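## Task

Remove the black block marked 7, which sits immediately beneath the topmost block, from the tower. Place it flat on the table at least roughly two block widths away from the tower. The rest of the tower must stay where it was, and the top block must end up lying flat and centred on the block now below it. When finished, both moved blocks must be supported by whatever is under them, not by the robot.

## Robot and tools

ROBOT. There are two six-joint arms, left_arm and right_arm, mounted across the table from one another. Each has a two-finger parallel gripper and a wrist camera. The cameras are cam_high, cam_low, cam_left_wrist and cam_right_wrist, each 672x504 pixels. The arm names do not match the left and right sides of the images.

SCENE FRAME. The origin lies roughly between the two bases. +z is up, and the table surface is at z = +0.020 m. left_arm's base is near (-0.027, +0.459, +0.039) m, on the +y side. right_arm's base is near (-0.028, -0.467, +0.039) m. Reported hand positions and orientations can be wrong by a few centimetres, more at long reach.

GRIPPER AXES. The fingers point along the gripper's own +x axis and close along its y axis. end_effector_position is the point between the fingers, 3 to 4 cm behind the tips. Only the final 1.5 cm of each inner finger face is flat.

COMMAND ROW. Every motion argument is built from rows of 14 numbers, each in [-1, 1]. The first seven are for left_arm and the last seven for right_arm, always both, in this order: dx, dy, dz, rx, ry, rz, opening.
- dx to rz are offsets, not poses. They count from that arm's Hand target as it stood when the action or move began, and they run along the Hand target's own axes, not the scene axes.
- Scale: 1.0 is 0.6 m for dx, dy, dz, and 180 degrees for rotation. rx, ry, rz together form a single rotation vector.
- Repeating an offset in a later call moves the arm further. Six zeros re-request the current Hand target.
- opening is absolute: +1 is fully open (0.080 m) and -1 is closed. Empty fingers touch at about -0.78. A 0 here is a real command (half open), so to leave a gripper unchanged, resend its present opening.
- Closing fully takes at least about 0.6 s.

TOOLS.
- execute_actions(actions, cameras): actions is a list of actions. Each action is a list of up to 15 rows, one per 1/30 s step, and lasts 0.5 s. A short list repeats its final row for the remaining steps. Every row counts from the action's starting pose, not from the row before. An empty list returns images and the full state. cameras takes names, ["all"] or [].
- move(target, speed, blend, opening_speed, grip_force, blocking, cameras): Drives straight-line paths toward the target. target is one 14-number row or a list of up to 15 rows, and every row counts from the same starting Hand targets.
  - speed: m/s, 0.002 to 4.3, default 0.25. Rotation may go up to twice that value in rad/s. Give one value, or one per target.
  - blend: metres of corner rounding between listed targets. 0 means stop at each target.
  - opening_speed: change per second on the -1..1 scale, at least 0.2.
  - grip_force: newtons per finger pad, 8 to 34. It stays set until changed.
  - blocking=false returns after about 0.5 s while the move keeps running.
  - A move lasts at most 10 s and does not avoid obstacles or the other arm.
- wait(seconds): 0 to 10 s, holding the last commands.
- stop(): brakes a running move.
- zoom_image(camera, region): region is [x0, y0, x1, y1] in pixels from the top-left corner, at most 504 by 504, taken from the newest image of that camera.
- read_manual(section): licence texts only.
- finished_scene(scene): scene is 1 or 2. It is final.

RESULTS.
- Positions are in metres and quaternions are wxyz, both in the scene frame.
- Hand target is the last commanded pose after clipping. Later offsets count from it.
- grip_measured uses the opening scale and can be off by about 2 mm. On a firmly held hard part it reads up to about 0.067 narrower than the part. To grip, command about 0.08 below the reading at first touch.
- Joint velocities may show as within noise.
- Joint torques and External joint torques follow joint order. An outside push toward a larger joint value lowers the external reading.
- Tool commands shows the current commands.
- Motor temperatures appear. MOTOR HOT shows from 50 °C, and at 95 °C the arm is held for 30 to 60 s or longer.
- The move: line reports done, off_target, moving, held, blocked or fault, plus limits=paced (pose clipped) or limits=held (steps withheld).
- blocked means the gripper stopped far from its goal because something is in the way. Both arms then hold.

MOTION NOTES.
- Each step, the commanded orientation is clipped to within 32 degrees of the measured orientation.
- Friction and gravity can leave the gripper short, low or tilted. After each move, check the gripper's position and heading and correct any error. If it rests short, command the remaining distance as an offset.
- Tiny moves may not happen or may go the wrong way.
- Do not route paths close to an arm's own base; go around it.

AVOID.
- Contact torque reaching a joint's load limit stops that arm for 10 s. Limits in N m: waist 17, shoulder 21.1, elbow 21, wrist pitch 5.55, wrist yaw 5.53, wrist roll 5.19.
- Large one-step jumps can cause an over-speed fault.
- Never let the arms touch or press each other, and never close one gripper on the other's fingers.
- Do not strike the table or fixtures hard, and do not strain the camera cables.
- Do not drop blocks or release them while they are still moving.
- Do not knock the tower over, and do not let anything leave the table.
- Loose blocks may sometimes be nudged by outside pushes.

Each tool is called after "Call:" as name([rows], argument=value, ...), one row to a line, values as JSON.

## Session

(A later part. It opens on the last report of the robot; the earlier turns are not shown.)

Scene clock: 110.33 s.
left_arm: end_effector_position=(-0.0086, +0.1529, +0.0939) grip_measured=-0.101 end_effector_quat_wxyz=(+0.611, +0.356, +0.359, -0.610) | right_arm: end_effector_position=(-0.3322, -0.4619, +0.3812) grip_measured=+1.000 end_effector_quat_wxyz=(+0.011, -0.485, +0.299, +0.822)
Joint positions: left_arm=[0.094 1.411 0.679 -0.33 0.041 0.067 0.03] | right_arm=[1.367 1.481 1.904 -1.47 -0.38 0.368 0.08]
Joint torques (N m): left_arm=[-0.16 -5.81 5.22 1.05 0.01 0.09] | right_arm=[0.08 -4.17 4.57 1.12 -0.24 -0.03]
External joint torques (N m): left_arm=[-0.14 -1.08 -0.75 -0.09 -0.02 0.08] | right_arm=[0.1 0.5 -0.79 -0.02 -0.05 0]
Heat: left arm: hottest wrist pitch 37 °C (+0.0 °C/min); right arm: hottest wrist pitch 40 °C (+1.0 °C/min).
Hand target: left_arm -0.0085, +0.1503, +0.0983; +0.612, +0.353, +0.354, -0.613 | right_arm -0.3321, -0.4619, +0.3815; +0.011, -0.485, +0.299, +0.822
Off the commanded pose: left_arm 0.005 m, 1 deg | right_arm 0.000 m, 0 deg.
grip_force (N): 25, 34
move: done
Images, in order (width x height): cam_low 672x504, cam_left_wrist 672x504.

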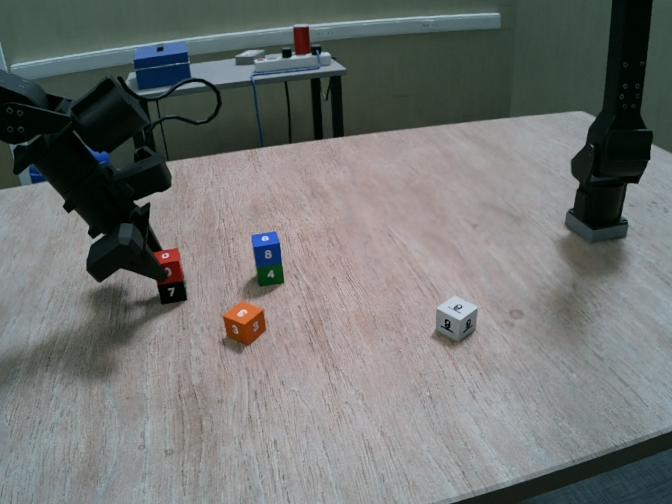

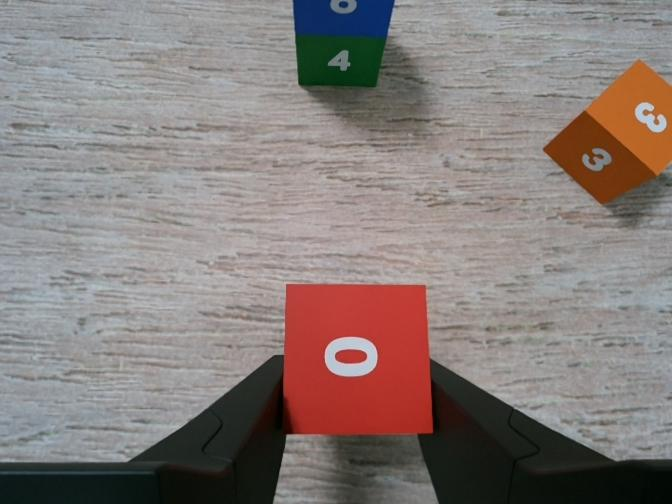

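Call:
move([
  [-0.0722,0,0.0417,0,0,0,-0.22,0,0,0,0,0,0,1],
  [0.0301,0.0012,0.2188,0,0,0,-0.22,0,0,0,0,0,0,1],
  [0.0565,0.0012,0.2035,0,0,0,-0.22,0,0,0,0,0,0,1],
], cameras=["cam_high","cam_low","cam_left_wrist"], speed=[0.12,0.12,0.06], blend=[0.01,0.005,0])

Call:
zoom_image(camera="cam_low", region=[200, 160, 320, 300])

Call:
zoom_image(camera="cam_high", region=[310, 210, 430, 310])

Scene clock: 119.93 s.
left_arm: end_effector_position=(-0.0071, +0.0262, +0.1376) grip_measured=-0.101 end_effector_quat_wxyz=(+0.614, +0.348, +0.348, -0.617) | right_arm: end_effector_position=(-0.3322, -0.4619, +0.3812) grip_measured=+1.000 end_effector_quat_wxyz=(+0.011, -0.485, +0.299, +0.822)
Joint positions: left_arm=[0.072 1.801 1.26 -0.489 0.033 0.053 0.03] | right_arm=[1.367 1.481 1.904 -1.47 -0.38 0.368 0.08]
Joint torques (N m): left_arm=[-0.15 -7.62 4.2 1.44 -0.08 -0.19] | right_arm=[0.06 -4.2 4.6 1.11 -0.27 -0.03]
External joint torques (N m): left_arm=[-0.19 0.5 -2.19 0.26 -0.09 -0.19] | right_arm=[0.06 0.4 -0.72 -0.01 -0.08 0]
Heat: left arm: hottest wrist pitch 37 °C (-1.0 °C/min); right arm: hottest wrist pitch 40 °C (+0.0 °C/min).
Hand target: left_arm -0.0079, +0.0276, +0.1299; +0.612, +0.353, +0.354, -0.613 | right_arm -0.3321, -0.4619, +0.3815; +0.011, -0.485, +0.299, +0.822
Off the commanded pose: left_arm 0.008 m, 1 deg | right_arm 0.000 m, 0 deg.
grip_force (N): 25, 34
move: done
Images, in order (width x height): cam_high 672x504, cam_low 672x504, cam_left_wrist 672x504.

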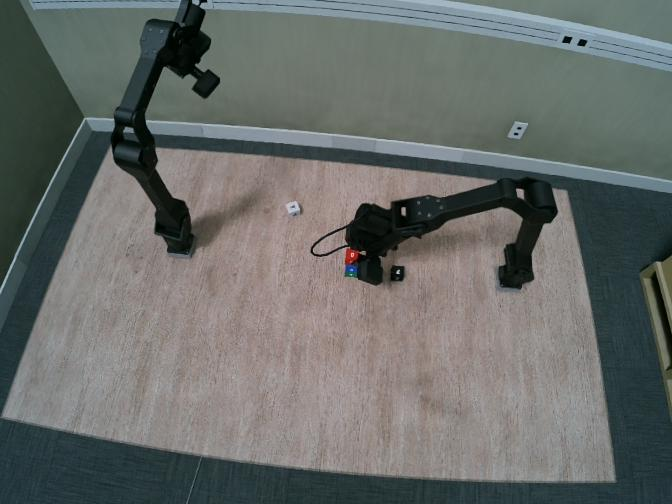

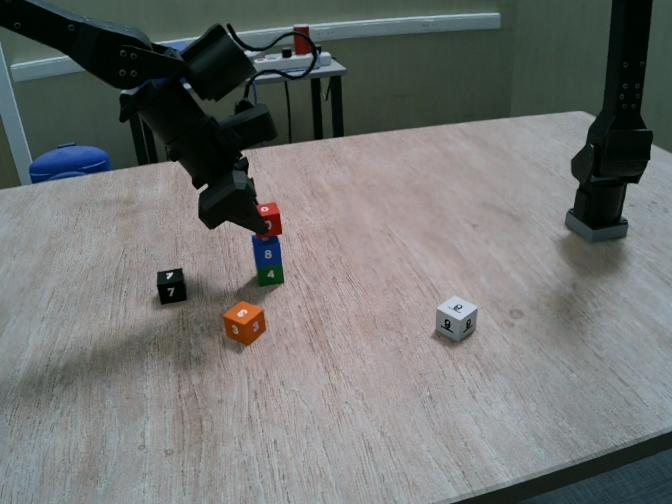

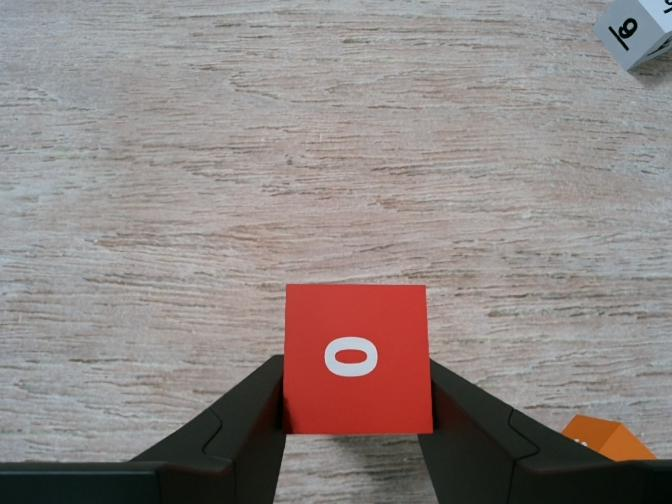

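Scaled by 3.600 from the camera's 672x504 image, which has a finer 960x720 frame.

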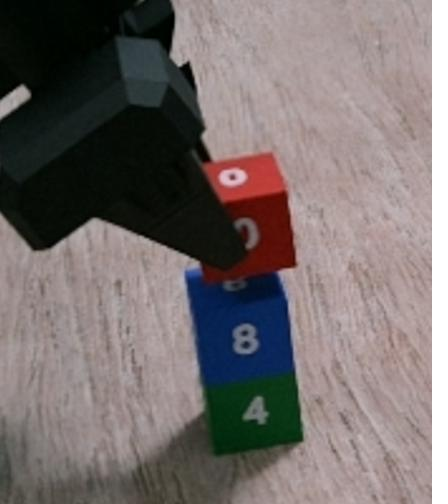

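Scaled by 4.200 from the camera's 672x504 image, which has a finer 960x720 frame.

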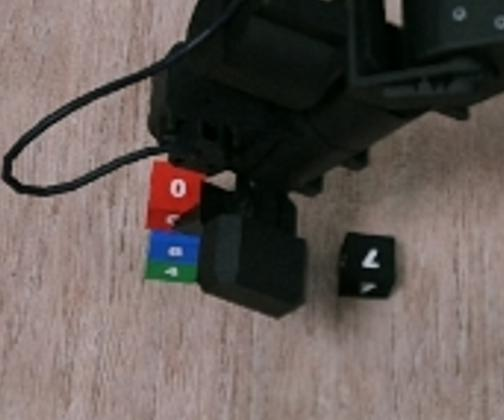

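Call:
move(target=[0.0073,-0.0013,-0.0094,0,0.0095,0,-0.22,0,0,0,0,0,0,1], cameras=["cam_high","cam_low","cam_left_wrist"], speed=0.04)

Call:
zoom_image(camera="cam_low", region=[200, 160, 320, 300])

Call:
zoom_image(camera="cam_high", region=[330, 230, 390, 290])

Scene clock: 126.43 s.
left_arm: end_effector_position=(-0.0079, +0.0290, +0.1304) grip_measured=-0.101 end_effector_quat_wxyz=(+0.609, +0.357, +0.357, -0.612) | right_arm: end_effector_position=(-0.3322, -0.4619, +0.3812) grip_measured=+1.000 end_effector_quat_wxyz=(+0.011, -0.485, +0.299, +0.822)
Joint positions: left_arm=[0.069 1.815 1.26 -0.503 0.031 0.052 0.03] | right_arm=[1.367 1.481 1.904 -1.47 -0.38 0.368 0.08]
Joint torques (N m): left_arm=[-0.24 -7.34 4.5 1.05 -0.18 -0.23] | right_arm=[0.1 -4.2 4.55 1.12 -0.25 -0.02]
External joint torques (N m): left_arm=[-0.22 0.83 -1.8 -0.08 -0.2 -0.23] | right_arm=[0.06 0.44 -0.78 -0.01 -0.05 0.01]
Heat: left arm: hottest wrist pitch 38 °C (+1.0 °C/min); right arm: hottest wrist pitch 41 °C (+1.0 °C/min).
Hand target: left_arm -0.0087, +0.0304, +0.1234; +0.607, +0.362, +0.363, -0.607 | right_arm -0.3321, -0.4619, +0.3815; +0.011, -0.485, +0.299, +0.822
Off the commanded pose: left_arm 0.007 m, 1 deg | right_arm 0.000 m, 0 deg.
grip_force (N): 25, 34
move: done
Images, in order (width x height): cam_high 672x504, cam_low 672x504, cam_left_wrist 672x504.

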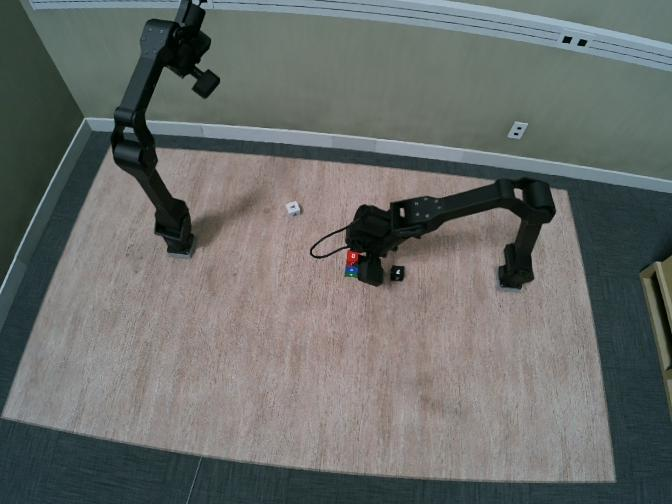

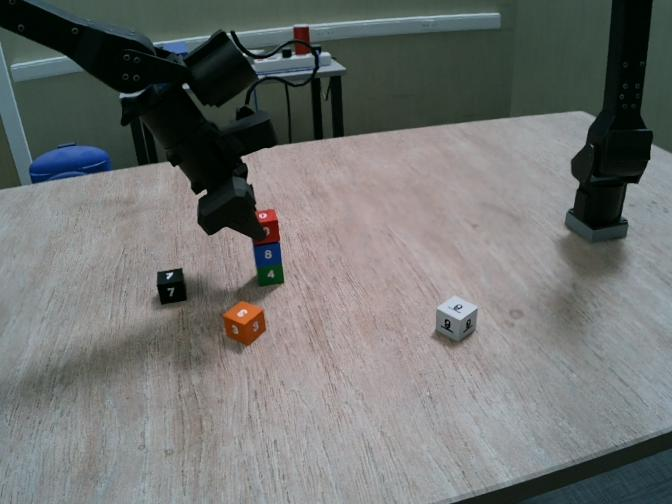

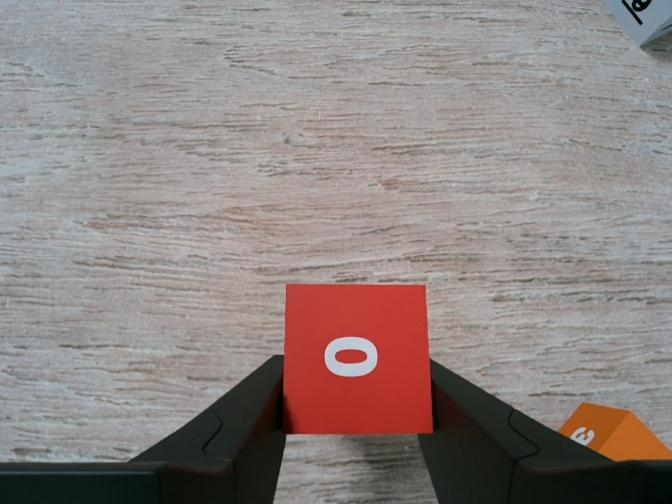

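Scaled by 3.600 from the camera's 672x504 image, which has a finer 960x720 frame.

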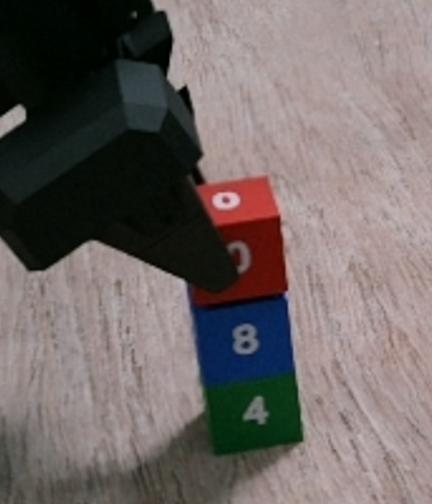

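Scaled by 8.400 from the camera's 672x504 image, which has a finer 960x720 frame.

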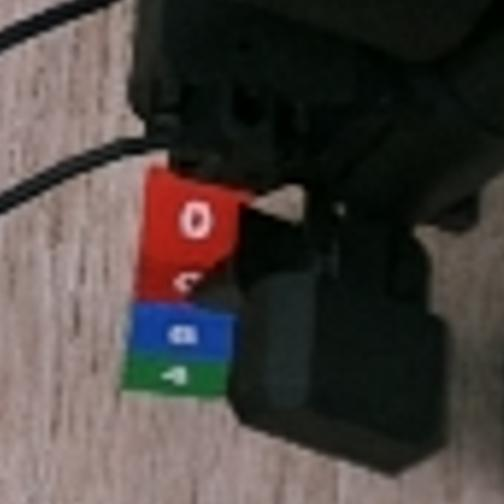

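Call:
move(target=[0.0051,0,-0.0029,0,0,0,-0.22,0,0,0,0,0,0,1], cameras=["cam_low"], speed=0.02)

Call:
zoom_image(camera="cam_low", region=[220, 200, 300, 290])

Scene clock: 128.87 s.
left_arm: end_effector_position=(-0.0079, +0.0288, +0.1278) grip_measured=-0.101 end_effector_quat_wxyz=(+0.609, +0.357, +0.357, -0.612) | right_arm: end_effector_position=(-0.3322, -0.4619, +0.3812) grip_measured=+1.000 end_effector_quat_wxyz=(+0.011, -0.485, +0.299, +0.822)
Joint positions: left_arm=[0.069 1.819 1.255 -0.495 0.031 0.052 0.03] | right_arm=[1.367 1.481 1.904 -1.47 -0.38 0.368 0.08]
Joint torques (N m): left_arm=[-0.44 -7.48 3.97 1.36 -0.18 -0.19] | right_arm=[0.05 -4.24 4.53 1.12 -0.24 -0.02]
External joint torques (N m): left_arm=[-0.41 0.69 -2.32 0.23 -0.2 -0.19] | right_arm=[0.02 0.44 -0.83 -0.02 -0.04 0.01]
Heat: left arm: hottest wrist pitch 38 °C (+1.0 °C/min); right arm: hottest wrist pitch 41 °C (+1.0 °C/min).
Hand target: left_arm -0.0087, +0.0306, +0.1197; +0.607, +0.363, +0.363, -0.607 | right_arm -0.3321, -0.4619, +0.3815; +0.011, -0.485, +0.299, +0.822
Off the commanded pose: left_arm 0.008 m, 1 deg | right_arm 0.000 m, 0 deg.
grip_force (N): 25, 34
move: done
Images, in order (width x height): cam_low 672x504.

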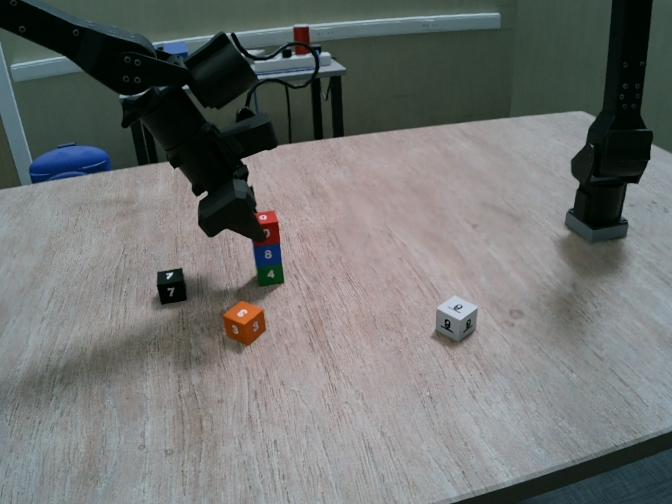

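Scaled by 5.600 from the camera's 672x504 image, which has a finer 960x720 frame.

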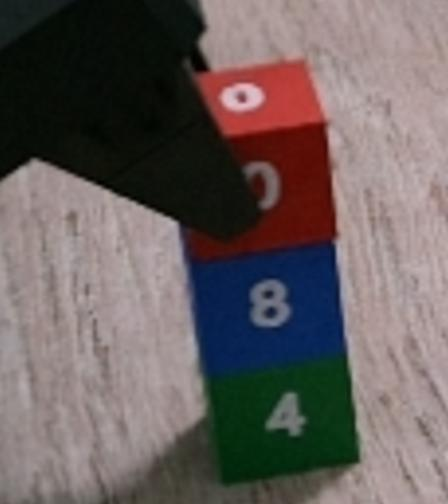

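Call:
move(target=[0.0027,0,-0.0015,0,0,0,-0.22,0,0,0,0,0,0,1], cameras=["cam_low"], speed=0.02)

Call:
zoom_image(camera="cam_low", region=[220, 200, 300, 290])

Scene clock: 131.80 s.
left_arm: end_effector_position=(-0.0079, +0.0285, +0.1266) grip_measured=-0.101 end_effector_quat_wxyz=(+0.609, +0.357, +0.356, -0.612) | right_arm: end_effector_position=(-0.3322, -0.4619, +0.3812) grip_measured=+1.000 end_effector_quat_wxyz=(+0.011, -0.485, +0.299, +0.822)
Joint positions: left_arm=[0.069 1.821 1.25 -0.487 0.031 0.051 0.03] | right_arm=[1.367 1.481 1.904 -1.47 -0.38 0.368 0.08]
Joint torques (N m): left_arm=[-0.41 -7.15 3.99 1.38 -0.14 -0.22] | right_arm=[0.07 -4.19 4.53 1.12 -0.24 -0.02]
External joint torques (N m): left_arm=[-0.41 1.11 -2.32 0.24 -0.15 -0.22] | right_arm=[0.02 0.45 -0.8 0 -0.04 0.01]
Heat: left arm: hottest wrist pitch 38 °C (+1.0 °C/min); right arm: hottest wrist pitch 41 °C (+1.0 °C/min).
Hand target: left_arm -0.0087, +0.0305, +0.1178; +0.607, +0.362, +0.363, -0.607 | right_arm -0.3321, -0.4619, +0.3815; +0.011, -0.485, +0.299, +0.822
Off the commanded pose: left_arm 0.009 m, 1 deg | right_arm 0.000 m, 0 deg.
grip_force (N): 25, 34
move: off_target (left_arm)
Images, in order (width x height): cam_low 672x504.

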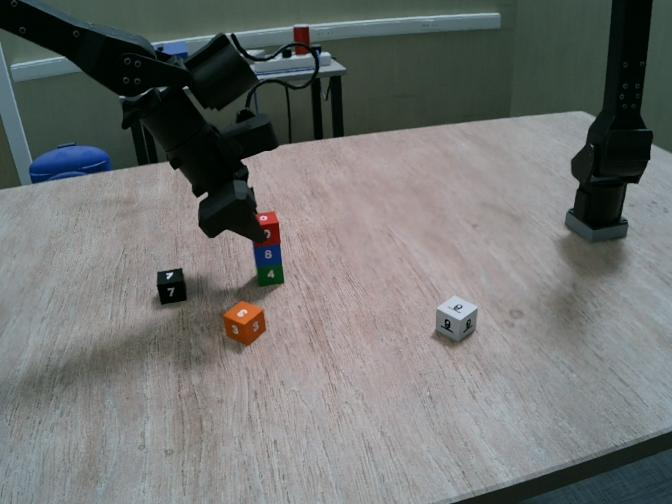

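Scaled by 5.600 from the camera's 672x504 image, which has a finer 960x720 frame.

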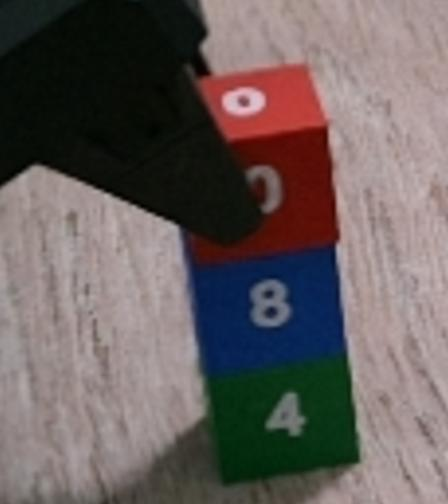

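Call:
move([
  [0,0,0,0,0,0,-0.22,0,0,0,0,0,0,1],
  [0,0,0,0,0,0,0.3,0,0,0,0,0,0,1],
  [-0.2,0,0,0,0,0,0.3,0,0,0,0,0,0,1],
], cameras=["cam_high","cam_low","cam_left_wrist"], speed=[0.02,0.02,0.12], opening_speed=0.4)

Call:
zoom_image(camera="cam_low", region=[140, 190, 300, 310])

Call:
zoom_image(camera="cam_left_wrist", region=[220, 50, 472, 302])

Scene clock: 141.97 s.
left_arm: end_effector_position=(-0.0096, +0.0878, +0.2184) grip_measured=+0.297 end_effector_quat_wxyz=(+0.604, +0.365, +0.368, -0.605) | right_arm: end_effector_position=(-0.3322, -0.4619, +0.3812) grip_measured=+1.000 end_effector_quat_wxyz=(+0.011, -0.485, +0.299, +0.822)
Joint positions: left_arm=[0.073 1.566 1.347 -0.872 0.031 0.051 0.048] | right_arm=[1.367 1.481 1.904 -1.47 -0.38 0.368 0.08]
Joint torques (N m): left_arm=[0.38 -7.88 5.77 1 0.02 0.12] | right_arm=[0.07 -4.24 4.55 1.12 -0.25 -0.01]
External joint torques (N m): left_arm=[0.39 -1.39 -0.74 -0.09 0 0.12] | right_arm=[0.05 0.47 -0.83 -0.01 -0.05 0.01]
Heat: left arm: hottest wrist pitch 38 °C (+1.0 °C/min); right arm: hottest wrist pitch 41 °C (+1.0 °C/min).
Hand target: left_arm -0.0085, +0.0874, +0.2236; +0.607, +0.362, +0.363, -0.607 | right_arm -0.3321, -0.4619, +0.3815; +0.011, -0.485, +0.299, +0.822
Off the commanded pose: left_arm 0.005 m, 1 deg | right_arm 0.000 m, 0 deg.
grip_force (N): 25, 34
move: done; target 2's new opening was sent with left_arm's hand 0.009 m and 1 deg from that target
Images, in order (width x height): cam_high 672x504, cam_low 672x504, cam_left_wrist 672x504.

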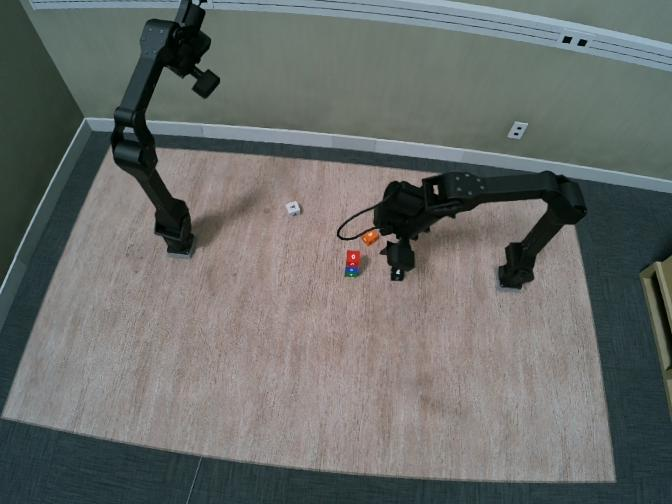

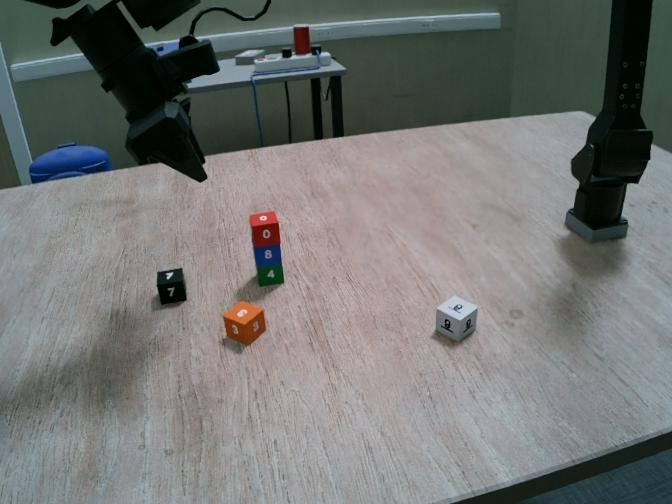

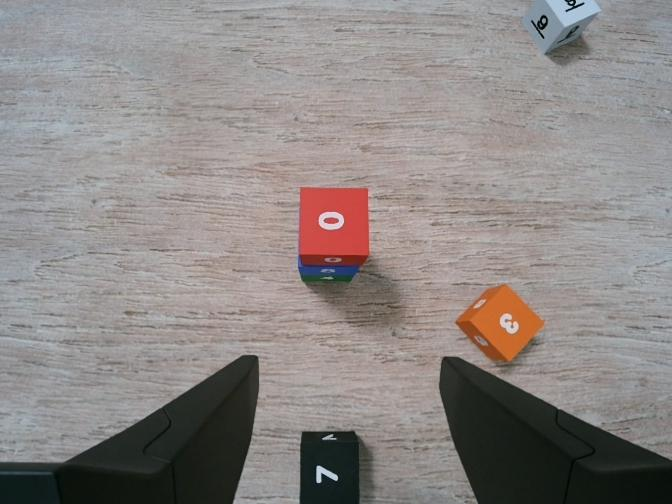

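Scaled by 3.150 from the camera's 672x504 image, which has a finer 960x720 frame.

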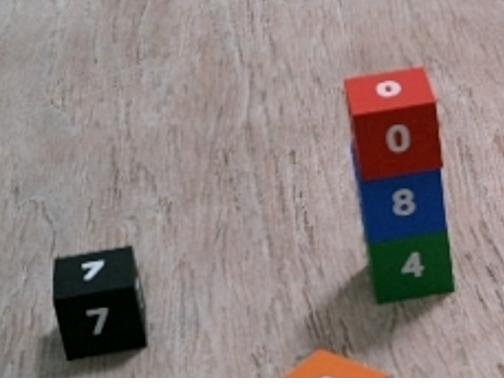

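Scaled by 2.000 from the camera's 672x504 image, which has a finer 960x720 frame.

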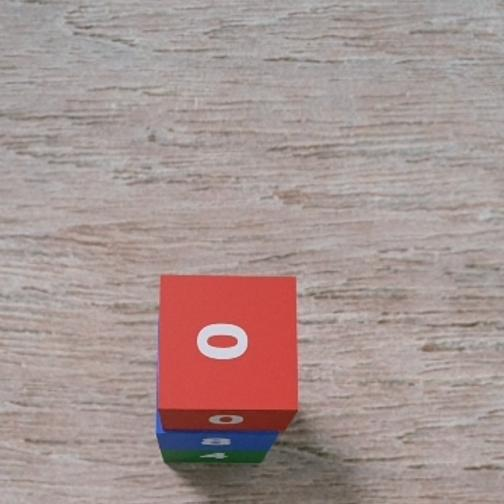

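Call:
finished_scene(scene=1)

The scene is finished: the task was done.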